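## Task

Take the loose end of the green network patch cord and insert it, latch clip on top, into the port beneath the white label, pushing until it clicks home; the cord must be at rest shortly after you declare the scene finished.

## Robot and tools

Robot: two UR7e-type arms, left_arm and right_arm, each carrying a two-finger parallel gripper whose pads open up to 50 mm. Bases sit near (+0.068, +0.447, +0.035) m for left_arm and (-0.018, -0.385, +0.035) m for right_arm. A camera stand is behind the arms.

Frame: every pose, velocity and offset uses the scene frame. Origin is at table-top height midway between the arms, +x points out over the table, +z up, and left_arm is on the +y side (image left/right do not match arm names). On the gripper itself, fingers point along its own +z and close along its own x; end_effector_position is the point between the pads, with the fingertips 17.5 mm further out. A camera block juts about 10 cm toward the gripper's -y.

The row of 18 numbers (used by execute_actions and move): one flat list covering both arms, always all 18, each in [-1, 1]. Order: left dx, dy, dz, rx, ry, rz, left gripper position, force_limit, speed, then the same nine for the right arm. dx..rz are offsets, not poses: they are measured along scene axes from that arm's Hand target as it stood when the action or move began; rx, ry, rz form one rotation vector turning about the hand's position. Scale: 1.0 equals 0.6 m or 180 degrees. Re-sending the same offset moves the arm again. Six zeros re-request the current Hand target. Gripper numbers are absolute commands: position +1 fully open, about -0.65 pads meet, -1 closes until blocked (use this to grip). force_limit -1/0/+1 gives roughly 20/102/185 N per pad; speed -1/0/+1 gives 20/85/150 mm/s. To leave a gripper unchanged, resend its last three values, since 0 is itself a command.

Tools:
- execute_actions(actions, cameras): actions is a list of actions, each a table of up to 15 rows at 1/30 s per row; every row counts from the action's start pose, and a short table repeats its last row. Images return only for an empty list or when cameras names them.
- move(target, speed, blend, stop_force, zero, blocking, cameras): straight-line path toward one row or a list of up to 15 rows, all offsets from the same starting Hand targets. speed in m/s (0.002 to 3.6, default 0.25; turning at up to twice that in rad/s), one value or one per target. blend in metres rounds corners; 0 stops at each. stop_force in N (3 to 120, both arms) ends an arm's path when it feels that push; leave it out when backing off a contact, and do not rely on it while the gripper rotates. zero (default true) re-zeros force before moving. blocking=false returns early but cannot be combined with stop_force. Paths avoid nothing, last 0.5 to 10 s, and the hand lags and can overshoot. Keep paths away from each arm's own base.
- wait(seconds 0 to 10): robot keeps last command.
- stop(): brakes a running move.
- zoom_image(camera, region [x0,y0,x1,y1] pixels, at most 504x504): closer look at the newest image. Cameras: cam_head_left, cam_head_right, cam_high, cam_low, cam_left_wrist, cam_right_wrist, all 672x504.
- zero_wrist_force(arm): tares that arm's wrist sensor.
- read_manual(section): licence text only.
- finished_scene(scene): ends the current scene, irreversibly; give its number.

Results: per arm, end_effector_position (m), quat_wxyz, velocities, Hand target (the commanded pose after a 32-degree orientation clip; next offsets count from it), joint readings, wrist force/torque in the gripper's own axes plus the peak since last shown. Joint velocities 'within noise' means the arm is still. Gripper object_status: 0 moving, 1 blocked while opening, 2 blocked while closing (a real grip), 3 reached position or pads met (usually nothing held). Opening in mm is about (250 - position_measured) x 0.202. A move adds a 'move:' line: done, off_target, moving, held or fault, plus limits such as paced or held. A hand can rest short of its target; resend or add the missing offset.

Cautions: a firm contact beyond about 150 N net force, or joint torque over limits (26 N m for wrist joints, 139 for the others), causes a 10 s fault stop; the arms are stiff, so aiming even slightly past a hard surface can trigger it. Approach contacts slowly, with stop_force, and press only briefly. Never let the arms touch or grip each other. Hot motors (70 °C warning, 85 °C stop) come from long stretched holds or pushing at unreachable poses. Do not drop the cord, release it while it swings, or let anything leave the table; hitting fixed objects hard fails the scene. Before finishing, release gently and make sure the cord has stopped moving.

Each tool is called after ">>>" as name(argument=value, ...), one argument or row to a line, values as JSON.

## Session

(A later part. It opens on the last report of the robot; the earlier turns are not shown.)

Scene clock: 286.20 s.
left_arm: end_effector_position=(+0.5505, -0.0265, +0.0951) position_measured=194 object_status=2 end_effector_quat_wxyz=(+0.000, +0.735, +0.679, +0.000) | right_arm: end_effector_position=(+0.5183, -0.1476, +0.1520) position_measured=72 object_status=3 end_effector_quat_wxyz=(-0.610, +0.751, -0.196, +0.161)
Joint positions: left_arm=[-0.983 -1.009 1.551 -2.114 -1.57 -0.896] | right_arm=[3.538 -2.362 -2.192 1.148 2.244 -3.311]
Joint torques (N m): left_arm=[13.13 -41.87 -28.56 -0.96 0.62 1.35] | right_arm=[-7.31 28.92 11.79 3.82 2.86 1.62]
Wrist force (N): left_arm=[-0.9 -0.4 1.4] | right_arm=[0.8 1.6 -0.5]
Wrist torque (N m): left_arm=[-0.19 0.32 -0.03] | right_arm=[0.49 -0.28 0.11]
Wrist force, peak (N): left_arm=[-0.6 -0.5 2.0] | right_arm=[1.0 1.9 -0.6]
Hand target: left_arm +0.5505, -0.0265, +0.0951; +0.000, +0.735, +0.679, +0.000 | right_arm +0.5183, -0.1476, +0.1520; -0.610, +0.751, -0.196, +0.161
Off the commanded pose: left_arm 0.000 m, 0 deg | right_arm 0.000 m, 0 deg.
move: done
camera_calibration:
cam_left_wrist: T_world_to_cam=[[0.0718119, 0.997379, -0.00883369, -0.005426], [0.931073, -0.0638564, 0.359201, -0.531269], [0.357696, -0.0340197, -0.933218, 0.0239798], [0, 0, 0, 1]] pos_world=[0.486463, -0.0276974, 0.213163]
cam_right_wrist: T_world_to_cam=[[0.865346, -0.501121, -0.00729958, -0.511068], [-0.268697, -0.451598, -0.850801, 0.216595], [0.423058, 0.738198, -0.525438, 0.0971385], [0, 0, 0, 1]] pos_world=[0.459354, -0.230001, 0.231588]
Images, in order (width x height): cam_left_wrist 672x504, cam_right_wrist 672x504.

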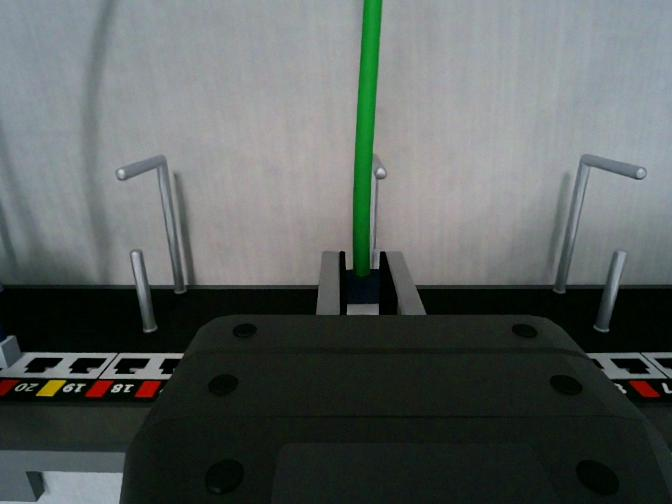

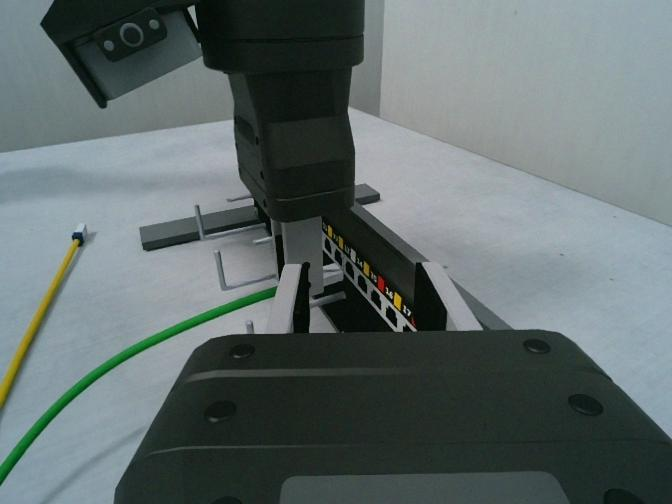

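>>> move(
  target=[
    [0.0033,-0.0009,-0.001,0,0,0,-1,-0.5,-1,0,0,0,0,0,0,0.537,1,-0.5],
    [0.0183,-0.0021,-0.001,0,0,0,-1,-0.5,-1,0,0,0,0,0,0,0.537,1,-0.5],
  ],
  speed=0.015,
  stop_force=6,
  cameras=["cam_left_wrist","cam_right_wrist"],
)

>>> zoom_image(
  camera="cam_right_wrist",
  region=[320, 240, 362, 275],
)

Scene clock: 307.30 s.
left_arm: end_effector_position=(+0.5577, -0.0275, +0.0945) position_measured=194 object_status=2 end_effector_quat_wxyz=(+0.000, +0.735, +0.679, +0.001) | right_arm: end_effector_position=(+0.5183, -0.1476, +0.1520) position_measured=72 object_status=3 end_effector_quat_wxyz=(-0.610, +0.751, -0.196, +0.161)
Joint positions: left_arm=[-0.975 -0.996 1.532 -2.107 -1.57 -0.888] | right_arm=[3.538 -2.362 -2.192 1.148 2.244 -3.311]
Joint torques (N m): left_arm=[-12.36 -55.86 -15.32 -5.43 2.32 -1.76] | right_arm=[-8.87 28.89 11.33 3.83 2.63 1.62]
Wrist force (N): left_arm=[-1.1 -5.1 0.2] | right_arm=[0.9 1.7 -0.5]
Wrist torque (N m): left_arm=[-0.20 0.27 0.03] | right_arm=[0.50 -0.30 0.10]
Wrist force, peak (N): left_arm=[-2.1 -21.2 -0.8] | right_arm=[0.8 2.1 -0.4]
Hand target: left_arm +0.5577, -0.0275, +0.0945; +0.000, +0.735, +0.679, +0.000 (not the last commanded pose) | right_arm +0.5183, -0.1476, +0.1520; -0.610, +0.751, -0.196, +0.161
Off the commanded pose: left_arm 0.004 m, 0 deg | right_arm 0.000 m, 0 deg.
move: contact (left_arm); path passed 1 of 2 targets
camera_calibration:
cam_left_wrist: T_world_to_cam=[[0.0717169, 0.997386, -0.00886205, -0.00489767], [0.931047, -0.0637544, 0.359287, -0.537824], [0.357783, -0.0340179, -0.933185, 0.0207603], [0, 0, 0, 1]] pos_world=[0.493662, -0.0286975, 0.212563]
cam_right_wrist: T_world_to_cam=[[0.865346, -0.501121, -0.00729958, -0.511068], [-0.268697, -0.451598, -0.850801, 0.216595], [0.423058, 0.738198, -0.525438, 0.0971385], [0, 0, 0, 1]] pos_world=[0.459354, -0.230001, 0.231588]
Images, in order (width x height): cam_left_wrist 672x504, cam_right_wrist 672x504.

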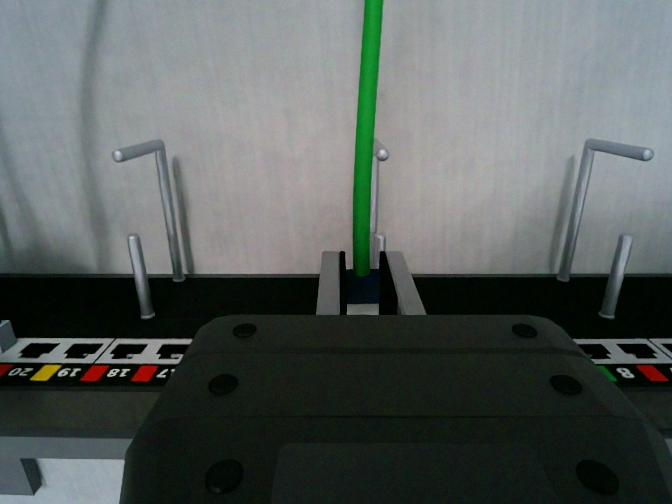

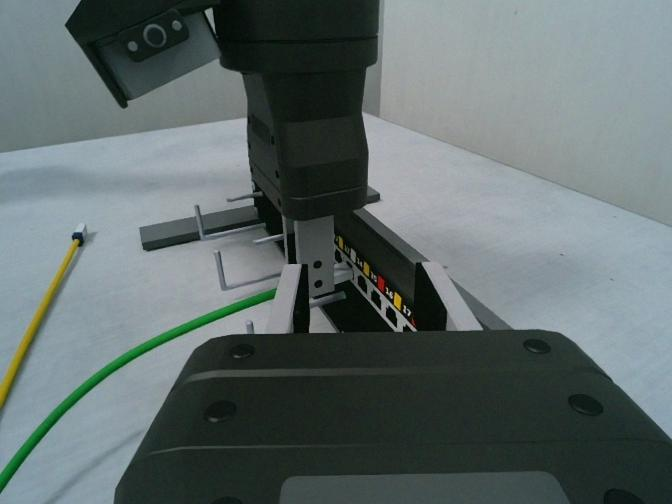

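Scaled by 12.000.

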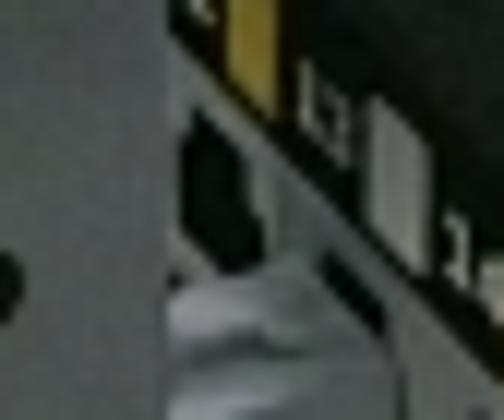

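>>> execute_actions(
  actions=[],
  cameras=["cam_left_wrist","cam_right_wrist"],
)

>>> zoom_image(
  camera="cam_right_wrist",
  region=[310, 235, 370, 285],
)

>>> zoom_image(
  camera="cam_left_wrist",
  region=[270, 280, 430, 400],
)

Scene clock: 336.23 s.
left_arm: end_effector_position=(+0.5577, -0.0275, +0.0945) position_measured=194 object_status=2 end_effector_quat_wxyz=(+0.000, +0.735, +0.679, +0.000) | right_arm: end_effector_position=(+0.5183, -0.1476, +0.1520) position_measured=72 object_status=3 end_effector_quat_wxyz=(-0.610, +0.751, -0.196, +0.161)
Joint positions: left_arm=[-0.975 -0.996 1.532 -2.107 -1.57 -0.888] | right_arm=[3.538 -2.362 -2.192 1.148 2.244 -3.311]
Joint velocities: within noise
Joint torques (N m): left_arm=[-12.09 -55.04 -15.41 -4.1 -0.55 -1.78] | right_arm=[-8.25 29.44 12.4 3.92 2.72 1.66]
Motor temperatures (°C): left_arm=[30 25 23 35 33 33] | right_arm=[28 28 25 32 30 33]
Wrist force (N): left_arm=[-1.3 -5.3 0.3] | right_arm=[1.1 1.7 -0.3]
Wrist torque (N m): left_arm=[-0.23 0.31 0.04] | right_arm=[0.50 -0.33 0.10]
Wrist force, peak (N): left_arm=[-1.3 -5.6 0.4] | right_arm=[1.2 1.9 -0.4]
Hand target: left_arm +0.5577, -0.0275, +0.0945; +0.000, +0.735, +0.679, +0.000 (not the last commanded pose) | right_arm +0.5183, -0.1476, +0.1520; -0.610, +0.751, -0.196, +0.161
Tool commands: left_gripper/position=-1.0 left_gripper/force_limit=-0.5 left_gripper/speed=-1.0 right_gripper/position=+0.537 right_gripper/force_limit=+1.0 right_gripper/speed=-0.5
Off the commanded pose: left_arm 0.004 m, 0 deg | right_arm 0.000 m, 0 deg.
camera_calibration:
cam_left_wrist: T_world_to_cam=[[0.0717169, 0.997386, -0.00886205, -0.00489767], [0.931047, -0.0637544, 0.359287, -0.537824], [0.357783, -0.0340179, -0.933185, 0.0207603], [0, 0, 0, 1]] pos_world=[0.493662, -0.0286975, 0.212563]
cam_right_wrist: T_world_to_cam=[[0.865346, -0.501121, -0.00729958, -0.511068], [-0.268697, -0.451598, -0.850801, 0.216595], [0.423058, 0.738198, -0.525438, 0.0971385], [0, 0, 0, 1]] pos_world=[0.459354, -0.230001, 0.231588]
Images, in order (width x height): cam_left_wrist 672x504, cam_right_wrist 672x504.

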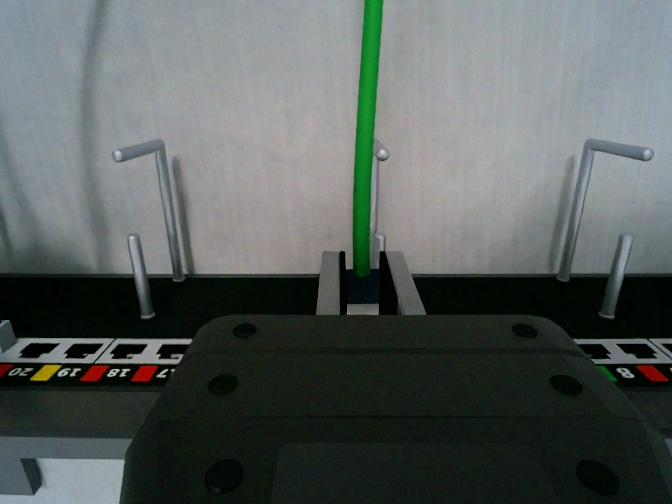

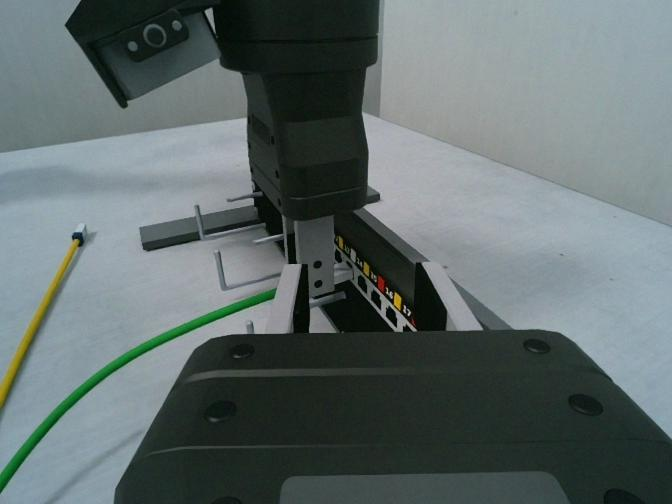

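Scaled by 8.400.

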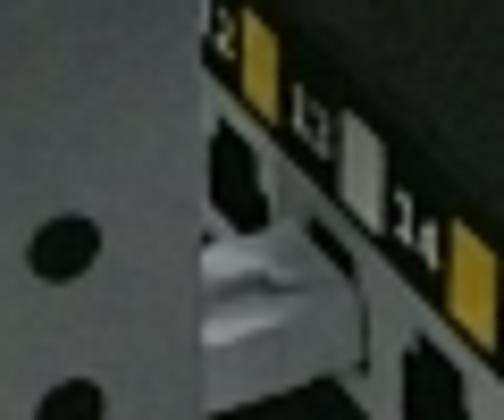

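Scaled by 3.150.

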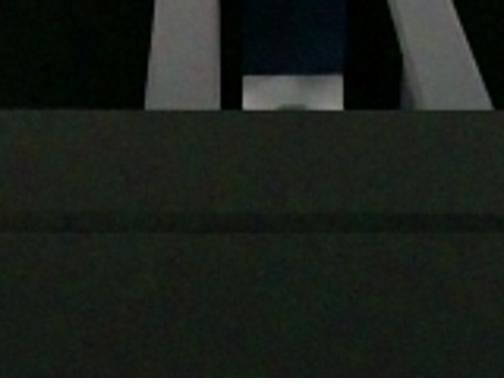

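>>> move(
  target=[
    [-0.00258,-0.00080,0,0,0,0,-1,-0.5,-1,0,0,0,0,0,0,0.537,1,-0.5],
    [0.00824,-0.00165,0,0,0,0,-1,-0.5,-1,0,0,0,0,0,0,0.537,1,-0.5],
  ],
  speed=0.015,
  stop_force=7,
)

>>> execute_actions(
  actions=[],
  cameras=["cam_right_wrist"],
)

>>> zoom_image(
  camera="cam_right_wrist",
  region=[310, 235, 370, 285],
)

Scene clock: 347.87 s.
left_arm: end_effector_position=(+0.5627, -0.0285, +0.0945) position_measured=194 object_status=2 end_effector_quat_wxyz=(+0.000, +0.735, +0.679, +0.000) | right_arm: end_effector_position=(+0.5183, -0.1476, +0.1520) position_measured=72 object_status=3 end_effector_quat_wxyz=(-0.610, +0.751, -0.196, +0.161)
Joint positions: left_arm=[-0.97 -0.987 1.517 -2.101 -1.57 -0.883] | right_arm=[3.538 -2.362 -2.192 1.148 2.244 -3.311]
Joint torques (N m): left_arm=[17.96 -43.53 -28.87 -0.95 3.7 1.12] | right_arm=[-7.34 30.47 12.61 3.6 2.34 1.62]
Wrist force (N): left_arm=[-5.5 -7.6 1.6] | right_arm=[0.9 1.8 -0.3]
Wrist torque (N m): left_arm=[-0.26 0.19 0.08] | right_arm=[0.52 -0.30 0.09]
Wrist force, peak (N): left_arm=[-5.7 -8.0 1.4] | right_arm=[0.8 2.0 -0.4]
Hand target: left_arm +0.5627, -0.0285, +0.0945; +0.000, +0.735, +0.679, +0.000 | right_arm +0.5183, -0.1476, +0.1520; -0.610, +0.751, -0.196, +0.161
Off the commanded pose: left_arm 0.000 m, 0 deg | right_arm 0.000 m, 0 deg.
move: done

Scene clock: 347.87 s.
left_arm: end_effector_position=(+0.5627, -0.0285, +0.0945) position_measured=194 object_status=2 end_effector_quat_wxyz=(+0.000, +0.735, +0.679, +0.000) | right_arm: end_effector_position=(+0.5183, -0.1476, +0.1520) position_measured=72 object_status=3 end_effector_quat_wxyz=(-0.610, +0.751, -0.196, +0.161)
Joint positions: left_arm=[-0.97 -0.987 1.517 -2.101 -1.57 -0.883] | right_arm=[3.538 -2.362 -2.192 1.148 2.244 -3.311]
Joint velocities: within noise
Joint torques (N m): left_arm=[17.96 -43.53 -28.87 -0.95 3.7 1.12] | right_arm=[-7.34 30.47 12.61 3.6 2.34 1.62]
Motor temperatures (°C): left_arm=[30 25 23 35 33 33] | right_arm=[28 28 25 32 30 33]
Wrist force (N): left_arm=[-5.5 -7.6 1.6] | right_arm=[0.9 1.8 -0.3]
Wrist torque (N m): left_arm=[-0.26 0.19 0.08] | right_arm=[0.52 -0.30 0.09]
Wrist force, peak (N): left_arm=[-5.5 -7.6 1.6] | right_arm=[0.9 1.8 -0.3]
Hand target: left_arm +0.5627, -0.0285, +0.0945; +0.000, +0.735, +0.679, +0.000 | right_arm +0.5183, -0.1476, +0.1520; -0.610, +0.751, -0.196, +0.161
Tool commands: left_gripper/position=-1.0 left_gripper/force_limit=-0.5 left_gripper/speed=-1.0 right_gripper/position=+0.537 right_gripper/force_limit=+1.0 right_gripper/speed=-0.5
Off the commanded pose: left_arm 0.000 m, 0 deg | right_arm 0.000 m, 0 deg.
camera_calibration:
cam_right_wrist: T_world_to_cam=[[0.865346, -0.501121, -0.00729958, -0.511068], [-0.268697, -0.451598, -0.850801, 0.216595], [0.423058, 0.738198, -0.525438, 0.0971385], [0, 0, 0, 1]] pos_world=[0.459354, -0.230001, 0.231588]
Images, in order (width x height): cam_right_wrist 672x504.

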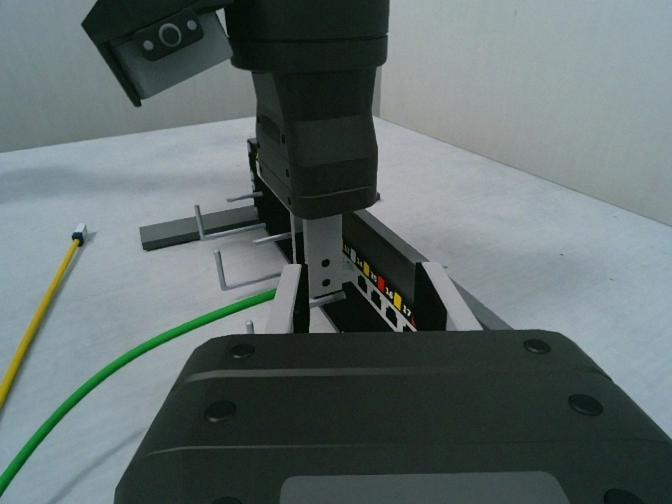

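Scaled by 8.400.

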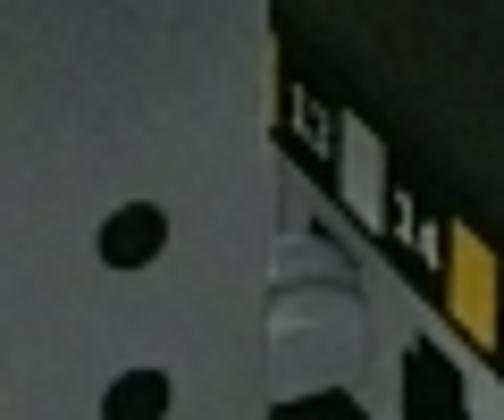

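>>> move(
  target=[0.0199,-0.0018,0,0,0,0,-1,-0.5,-1,0,0,0,0,0,0,0.537,1,-0.5],
  speed=0.012,
  stop_force=25,
  cameras=["cam_right_wrist"],
)

>>> zoom_image(
  camera="cam_right_wrist",
  region=[310, 235, 370, 285],
)

Scene clock: 359.37 s.
left_arm: end_effector_position=(+0.5673, -0.0289, +0.0945) position_measured=194 object_status=2 end_effector_quat_wxyz=(+0.000, +0.735, +0.679, +0.001) | right_arm: end_effector_position=(+0.5183, -0.1476, +0.1520) position_measured=72 object_status=3 end_effector_quat_wxyz=(-0.610, +0.751, -0.196, +0.161)
Joint positions: left_arm=[-0.964 -0.979 1.504 -2.095 -1.57 -0.877] | right_arm=[3.538 -2.362 -2.192 1.148 2.244 -3.311]
Joint torques (N m): left_arm=[-6.28 -55.9 -17.78 -5.36 3.23 -1.82] | right_arm=[-7.51 30.65 13.9 3.51 2.65 1.45]
Wrist force (N): left_arm=[-3.4 -18.3 0.2] | right_arm=[0.8 1.7 -0.3]
Wrist torque (N m): left_arm=[-0.55 0.22 0.10] | right_arm=[0.50 -0.29 0.10]
Wrist force, peak (N): left_arm=[-1.3 -37.3 -3.0] | right_arm=[1.1 2.0 -0.4]
Hand target: left_arm +0.5673, -0.0289, +0.0945; +0.000, +0.735, +0.679, +0.001 (not the last commanded pose) | right_arm +0.5183, -0.1476, +0.1520; -0.610, +0.751, -0.196, +0.161
Off the commanded pose: left_arm 0.007 m, 0 deg | right_arm 0.000 m, 0 deg.
move: contact (left_arm)
camera_calibration:
cam_right_wrist: T_world_to_cam=[[0.865346, -0.501121, -0.00729958, -0.511068], [-0.268697, -0.451598, -0.850801, 0.216595], [0.423058, 0.738198, -0.525438, 0.0971385], [0, 0, 0, 1]] pos_world=[0.459354, -0.230001, 0.231588]
Images, in order (width x height): cam_right_wrist 672x504.

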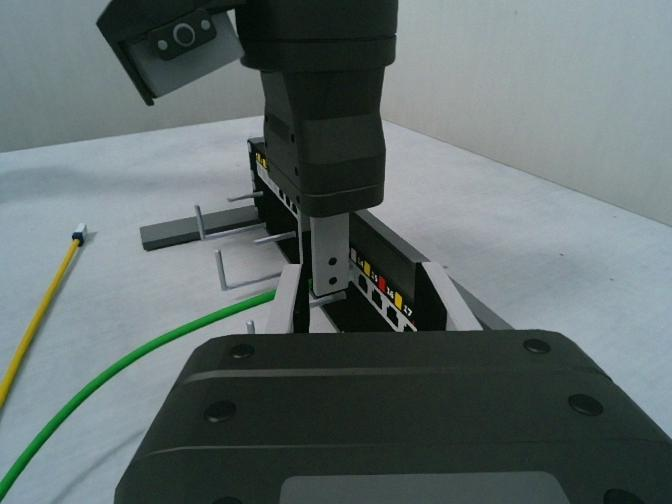

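Scaled by 8.400.

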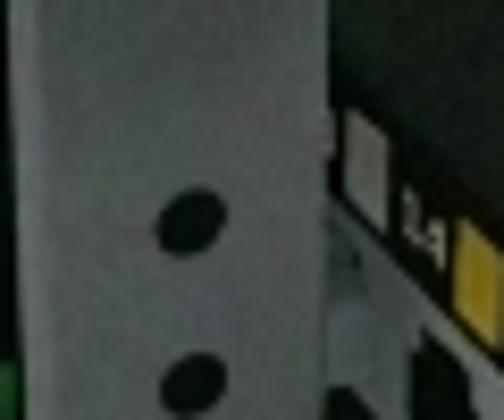

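>>> move(
  target=[0.0133,-0.0011,0,0,0,0,-1,-0.5,-1,0,0,0,0,0,0,0.537,1,-0.5],
  speed=0.012,
  stop_force=30,
)

>>> move(
  target=[-0.010,0.0008,0,0,0,0,-1,-0.5,-1,0,0,0,0,0,0,0.537,1,-0.5],
  speed=0.012,
  stop_force=30,
  cameras=["cam_right_wrist","cam_left_wrist"],
)

>>> zoom_image(
  camera="cam_right_wrist",
  region=[310, 235, 370, 285],
)

Scene clock: 368.10 s.
left_arm: end_effector_position=(+0.5753, -0.0295, +0.0945) position_measured=194 object_status=2 end_effector_quat_wxyz=(+0.000, +0.735, +0.679, +0.001) | right_arm: end_effector_position=(+0.5183, -0.1476, +0.1520) position_measured=72 object_status=3 end_effector_quat_wxyz=(-0.610, +0.751, -0.196, +0.161)
Joint positions: left_arm=[-0.955 -0.966 1.482 -2.086 -1.57 -0.868] | right_arm=[3.538 -2.362 -2.192 1.148 2.244 -3.311]
Joint torques (N m): left_arm=[23.91 -43.63 -36.48 -5.43 6.2 1.2] | right_arm=[-7.55 29.61 11.99 3.75 2.79 1.33]
Wrist force (N): left_arm=[-0.8 -33.0 -2.2] | right_arm=[0.9 1.4 -0.3]
Wrist torque (N m): left_arm=[-0.56 0.27 0.04] | right_arm=[0.45 -0.29 0.10]
Wrist force, peak (N): left_arm=[2.4 -37.5 -3.9] | right_arm=[1.0 2.0 -0.5]
Hand target: left_arm +0.5753, -0.0295, +0.0945; +0.000, +0.735, +0.679, +0.001 | right_arm +0.5183, -0.1476, +0.1520; -0.610, +0.751, -0.196, +0.161
Off the commanded pose: left_arm 0.000 m, 0 deg | right_arm 0.000 m, 0 deg.
move: done

Scene clock: 369.43 s.
left_arm: end_effector_position=(+0.5744, -0.0293, +0.0945) position_measured=194 object_status=2 end_effector_quat_wxyz=(+0.000, +0.734, +0.679, +0.001) | right_arm: end_effector_position=(+0.5183, -0.1476, +0.1520) position_measured=72 object_status=3 end_effector_quat_wxyz=(-0.610, +0.751, -0.196, +0.161)
Joint positions: left_arm=[-0.956 -0.968 1.485 -2.088 -1.57 -0.869] | right_arm=[3.538 -2.362 -2.192 1.148 2.244 -3.311]
Joint torques (N m): left_arm=[16.73 -42.92 -28.28 -1.33 1.27 1.21] | right_arm=[-6.58 30.61 12.95 3.56 2.54 1.09]
Wrist force (N): left_arm=[-4.7 -3.8 0.9] | right_arm=[1.0 1.6 -0.6]
Wrist torque (N m): left_arm=[0.01 0.21 0.21] | right_arm=[0.49 -0.32 0.10]
Wrist force, peak (N): left_arm=[-0.9 -32.9 -2.3] | right_arm=[1.2 1.8 -0.5]
Hand target: left_arm +0.5744, -0.0293, +0.0945; +0.000, +0.734, +0.679, +0.001 (not the last commanded pose) | right_arm +0.5183, -0.1476, +0.1520; -0.610, +0.751, -0.196, +0.161
Off the commanded pose: left_arm 0.005 m, 0 deg | right_arm 0.000 m, 0 deg.
move: contact (left_arm)
camera_calibration:
cam_left_wrist: T_world_to_cam=[[0.0715859, 0.997396, -0.00879748, -0.00424632], [0.931023, -0.0636523, 0.359367, -0.553488], [0.357871, -0.0339163, -0.933155, 0.0146757], [0, 0, 0, 1]] pos_world=[0.510362, -0.0304978, 0.212563]
cam_right_wrist: T_world_to_cam=[[0.865346, -0.501121, -0.00729958, -0.511068], [-0.268697, -0.451598, -0.850801, 0.216595], [0.423058, 0.738198, -0.525438, 0.0971385], [0, 0, 0, 1]] pos_world=[0.459354, -0.230001, 0.231588]
Images, in order (width x height): cam_left_wrist 672x504, cam_right_wrist 672x504.

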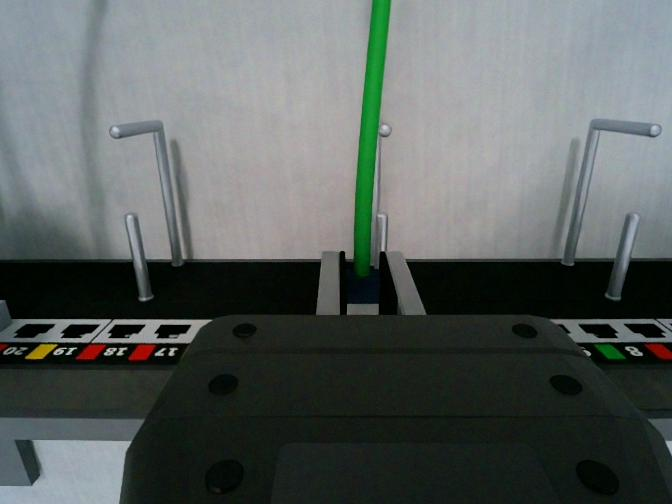

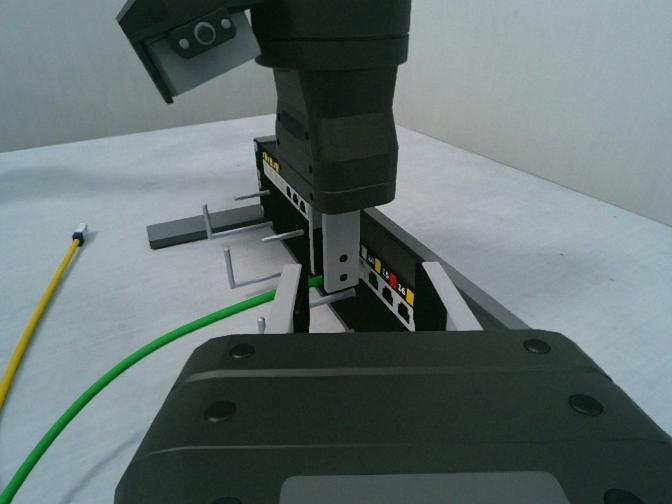

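Scaled by 8.400.

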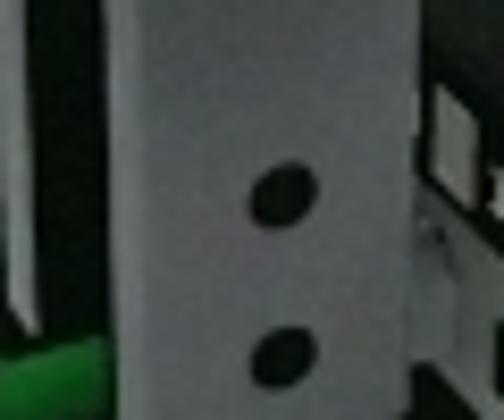

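>>> move(
  target=[0.0008,-0.00006,0,0,0,0,-1,-0.5,-1,0,0,0,0,0,0,0.537,1,-0.5],
  speed=0.01,
)

>>> move(
  target=[0,0,0,0,0,0,0.0,-0.5,-1,0,0,0,0,0,0,0.537,1,-0.5],
)

>>> move(
  target=[
    [0,0,0.02,0,0,0,0,-0.5,-1,0,0,0,0,0,0,0.537,1,-0.5],
    [0,0,0.13,0,0,0,0,-0.5,-1,0,0,0,0,0,0,0.537,1,-0.5],
    [-0.2,0.1,0.2,0,0,0,0,-0.5,-1,0,0,0,0,0,0,0.537,1,-0.5],
  ],
  speed=[0.03,0.08,0.15],
  blend=[0.01,0.02,0],
  cameras=["cam_right_wrist","cam_left_wrist","cam_head_left"],
)

>>> zoom_image(
  camera="cam_right_wrist",
  region=[290, 215, 410, 315],
)

>>> zoom_image(
  camera="cam_head_left",
  region=[250, 150, 450, 300],
)

Scene clock: 384.20 s.
left_arm: end_effector_position=(+0.5748, -0.0294, +0.0945) position_measured=194 object_status=2 end_effector_quat_wxyz=(+0.000, +0.734, +0.679, +0.001) | right_arm: end_effector_position=(+0.5183, -0.1476, +0.1520) position_measured=72 object_status=3 end_effector_quat_wxyz=(-0.610, +0.751, -0.196, +0.161)
Joint positions: left_arm=[-0.956 -0.967 1.484 -2.087 -1.57 -0.869] | right_arm=[3.538 -2.362 -2.192 1.148 2.244 -3.311]
Joint torques (N m): left_arm=[19.96 -42.98 -32.4 -3.02 3.12 1.1] | right_arm=[-7.7 30.24 11.72 3.5 2.83 1.45]
Wrist force (N): left_arm=[-3.9 -17.9 0.3] | right_arm=[0.8 1.7 -0.5]
Wrist torque (N m): left_arm=[-0.37 0.22 0.09] | right_arm=[0.50 -0.29 0.10]
Wrist force, peak (N): left_arm=[-3.9 -17.9 0.3] | right_arm=[1.2 1.8 -0.5]
Hand target: left_arm +0.5748, -0.0294, +0.0945; +0.000, +0.734, +0.679, +0.001 | right_arm +0.5183, -0.1476, +0.1520; -0.610, +0.751, -0.196, +0.161
Off the commanded pose: left_arm 0.000 m, 0 deg | right_arm 0.000 m, 0 deg.
move: done

Scene clock: 384.87 s.
left_arm: end_effector_position=(+0.5749, -0.0293, +0.0945) position_measured=152 object_status=3 end_effector_quat_wxyz=(+0.000, +0.734, +0.679, +0.001) | right_arm: end_effector_position=(+0.5183, -0.1476, +0.1520) position_measured=72 object_status=3 end_effector_quat_wxyz=(-0.610, +0.751, -0.196, +0.161)
Joint positions: left_arm=[-0.956 -0.967 1.483 -2.087 -1.57 -0.869] | right_arm=[3.538 -2.362 -2.192 1.148 2.244 -3.311]
Joint torques (N m): left_arm=[-5.09 -43.98 -23.42 -2.97 -1.68 1.07] | right_arm=[-7.12 30.35 12.99 3.3 2.58 1.48]
Wrist force (N): left_arm=[-0.4 2.1 0.9] | right_arm=[0.9 1.9 -0.4]
Wrist torque (N m): left_arm=[0.22 0.26 0.00] | right_arm=[0.54 -0.30 0.10]
Wrist force, peak (N): left_arm=[-4.1 -18.6 0.6] | right_arm=[1.1 1.9 -0.3]
Hand target: left_arm +0.5748, -0.0294, +0.0945; +0.000, +0.734, +0.679, +0.001 | right_arm +0.5183, -0.1476, +0.1520; -0.610, +0.751, -0.196, +0.161
Off the commanded pose: left_arm 0.000 m, 0 deg | right_arm 0.000 m, 0 deg.
move: done

Scene clock: 387.67 s.
left_arm: end_effector_position=(+0.4549, +0.0306, +0.2145) position_measured=152 object_status=3 end_effector_quat_wxyz=(+0.000, +0.734, +0.679, +0.001) | right_arm: end_effector_position=(+0.5183, -0.1476, +0.1520) position_measured=72 object_status=3 end_effector_quat_wxyz=(-0.610, +0.751, -0.196, +0.161)
Joint positions: left_arm=[-1.067 -1.367 1.732 -1.936 -1.57 -0.981] | right_arm=[3.538 -2.362 -2.192 1.148 2.244 -3.311]
Joint torques (N m): left_arm=[-13.35 -39.99 -16.62 -0.92 1.81 -1.8] | right_arm=[-7.6 30.06 12.49 3.65 2.66 1.31]
Wrist force (N): left_arm=[-0.6 2.1 0.9] | right_arm=[0.9 1.6 -0.2]
Wrist torque (N m): left_arm=[0.25 0.27 0.16] | right_arm=[0.49 -0.30 0.10]
Wrist force, peak (N): left_arm=[-0.6 3.1 0.6] | right_arm=[1.1 2.0 -0.5]
Hand target: left_arm +0.4548, +0.0306, +0.2145; +0.000, +0.734, +0.679, +0.001 | right_arm +0.5183, -0.1476, +0.1520; -0.610, +0.751, -0.196, +0.161
Off the commanded pose: left_arm 0.000 m, 0 deg | right_arm 0.000 m, 0 deg.
move: done; blend cut to 0.006 m at target 1
camera_calibration:
cam_left_wrist: T_world_to_cam=[[0.0715859, 0.997396, -0.00879748, -0.0543873], [0.931023, -0.0636523, 0.359367, -0.481635], [0.357871, -0.0339163, -0.933155, 0.171416], [0, 0, 0, 1]] pos_world=[0.390962, 0.0294022, 0.332563]
cam_right_wrist: T_world_to_cam=[[0.865346, -0.501121, -0.00729958, -0.511068], [-0.268697, -0.451598, -0.850801, 0.216595], [0.423058, 0.738198, -0.525438, 0.0971385], [0, 0, 0, 1]] pos_world=[0.459354, -0.230001, 0.231588]
Images, in order (width x height): cam_head_left 672x504, cam_left_wrist 672x504, cam_right_wrist 672x504.

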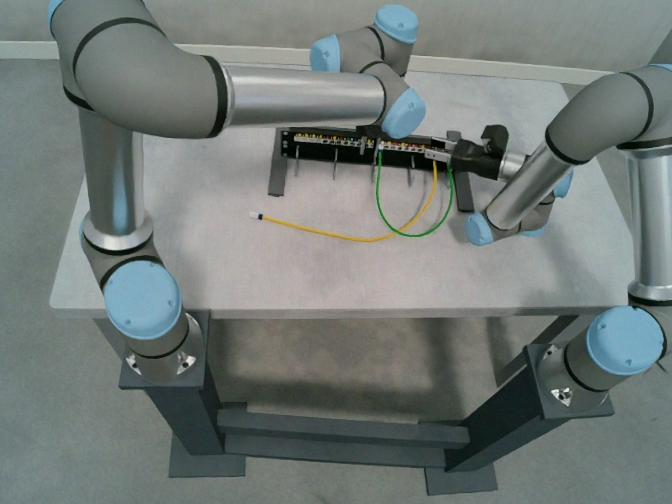

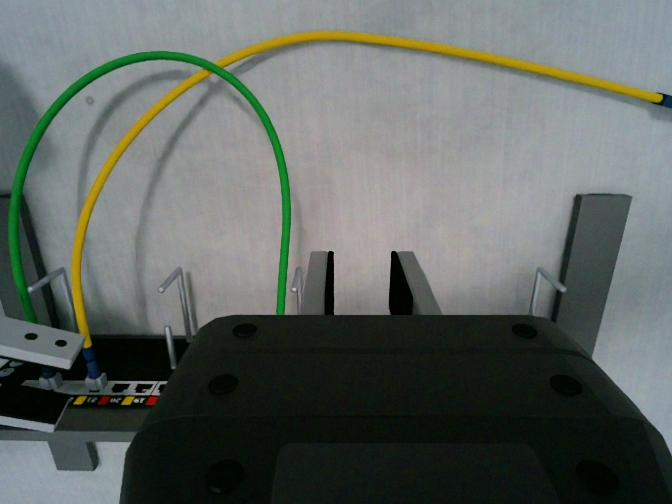

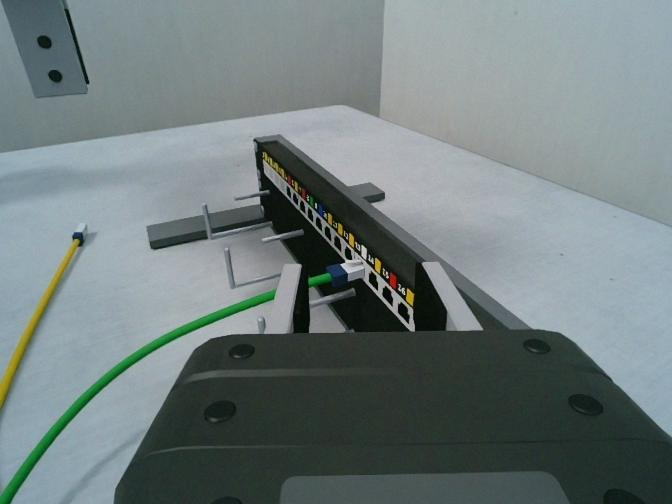

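Scaled by 4.200.

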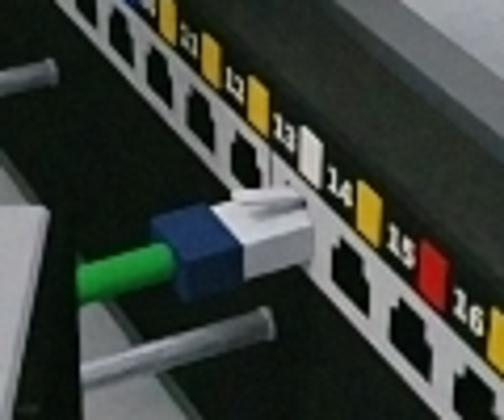

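Scaled by 2.520.

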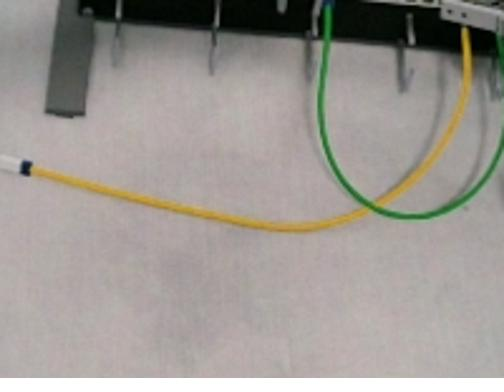

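>>> zoom_image(
  camera="cam_left_wrist",
  region=[0, 250, 180, 450],
)

>>> wait(
  seconds=0.5,
  cameras=["cam_left_wrist"],
)

Scaled by 2.520.

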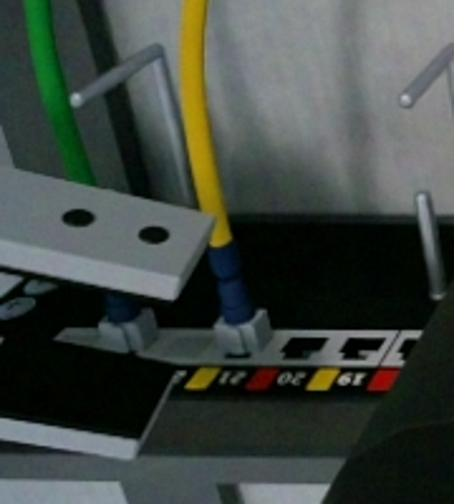

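Scene clock: 398.03 s.
left_arm: end_effector_position=(+0.4548, +0.0306, +0.2145) position_measured=152 object_status=3 end_effector_quat_wxyz=(+0.000, +0.734, +0.679, +0.001) | right_arm: end_effector_position=(+0.5183, -0.1476, +0.1520) position_measured=72 object_status=3 end_effector_quat_wxyz=(-0.610, +0.751, -0.196, +0.161)
Joint positions: left_arm=[-1.068 -1.368 1.732 -1.936 -1.57 -0.981] | right_arm=[3.538 -2.362 -2.192 1.148 2.244 -3.311]
Joint torques (N m): left_arm=[-14.05 -40.58 -16.06 -1.13 1.86 -1.74] | right_arm=[-6.04 29.19 12.44 3.27 2.69 1.12]
Wrist force (N): left_arm=[-0.4 2.2 1.0] | right_arm=[0.9 1.6 -0.4]
Wrist torque (N m): left_arm=[0.27 0.23 0.16] | right_arm=[0.48 -0.30 0.10]
Wrist force, peak (N): left_arm=[-0.6 2.5 1.2] | right_arm=[1.2 1.9 -0.4]
Hand target: left_arm +0.4548, +0.0306, +0.2145; +0.000, +0.734, +0.679, +0.001 | right_arm +0.5183, -0.1476, +0.1520; -0.610, +0.751, -0.196, +0.161
Tool commands: left_gripper/position=+0.0 left_gripper/force_limit=-0.5 left_gripper/speed=-1.0 right_gripper/position=+0.537 right_gripper/force_limit=+1.0 right_gripper/speed=-0.5
Off the commanded pose: left_arm 0.000 m, 0 deg | right_arm 0.000 m, 0 deg.
wait: 0.50 s; at rest from the start
camera_calibration:
cam_left_wrist: T_world_to_cam=[[0.071587, 0.997396, -0.0087983, -0.0543802], [0.93101, -0.0636518, 0.3594, -0.481548], [0.357904, -0.0339197, -0.933142, 0.171434], [0, 0, 0, 1]] pos_world=[0.390862, 0.0294022, 0.332563]
Images, in order (width x height): cam_left_wrist 672x504.

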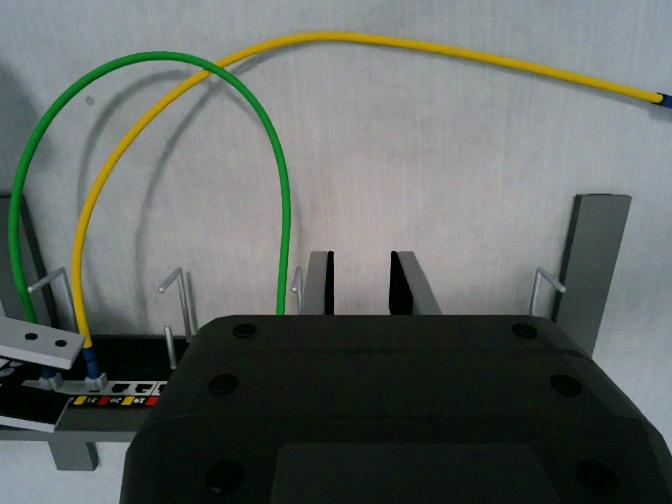

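>>> finished_scene(
  scene=2,
)

The scene is finished: the task was done.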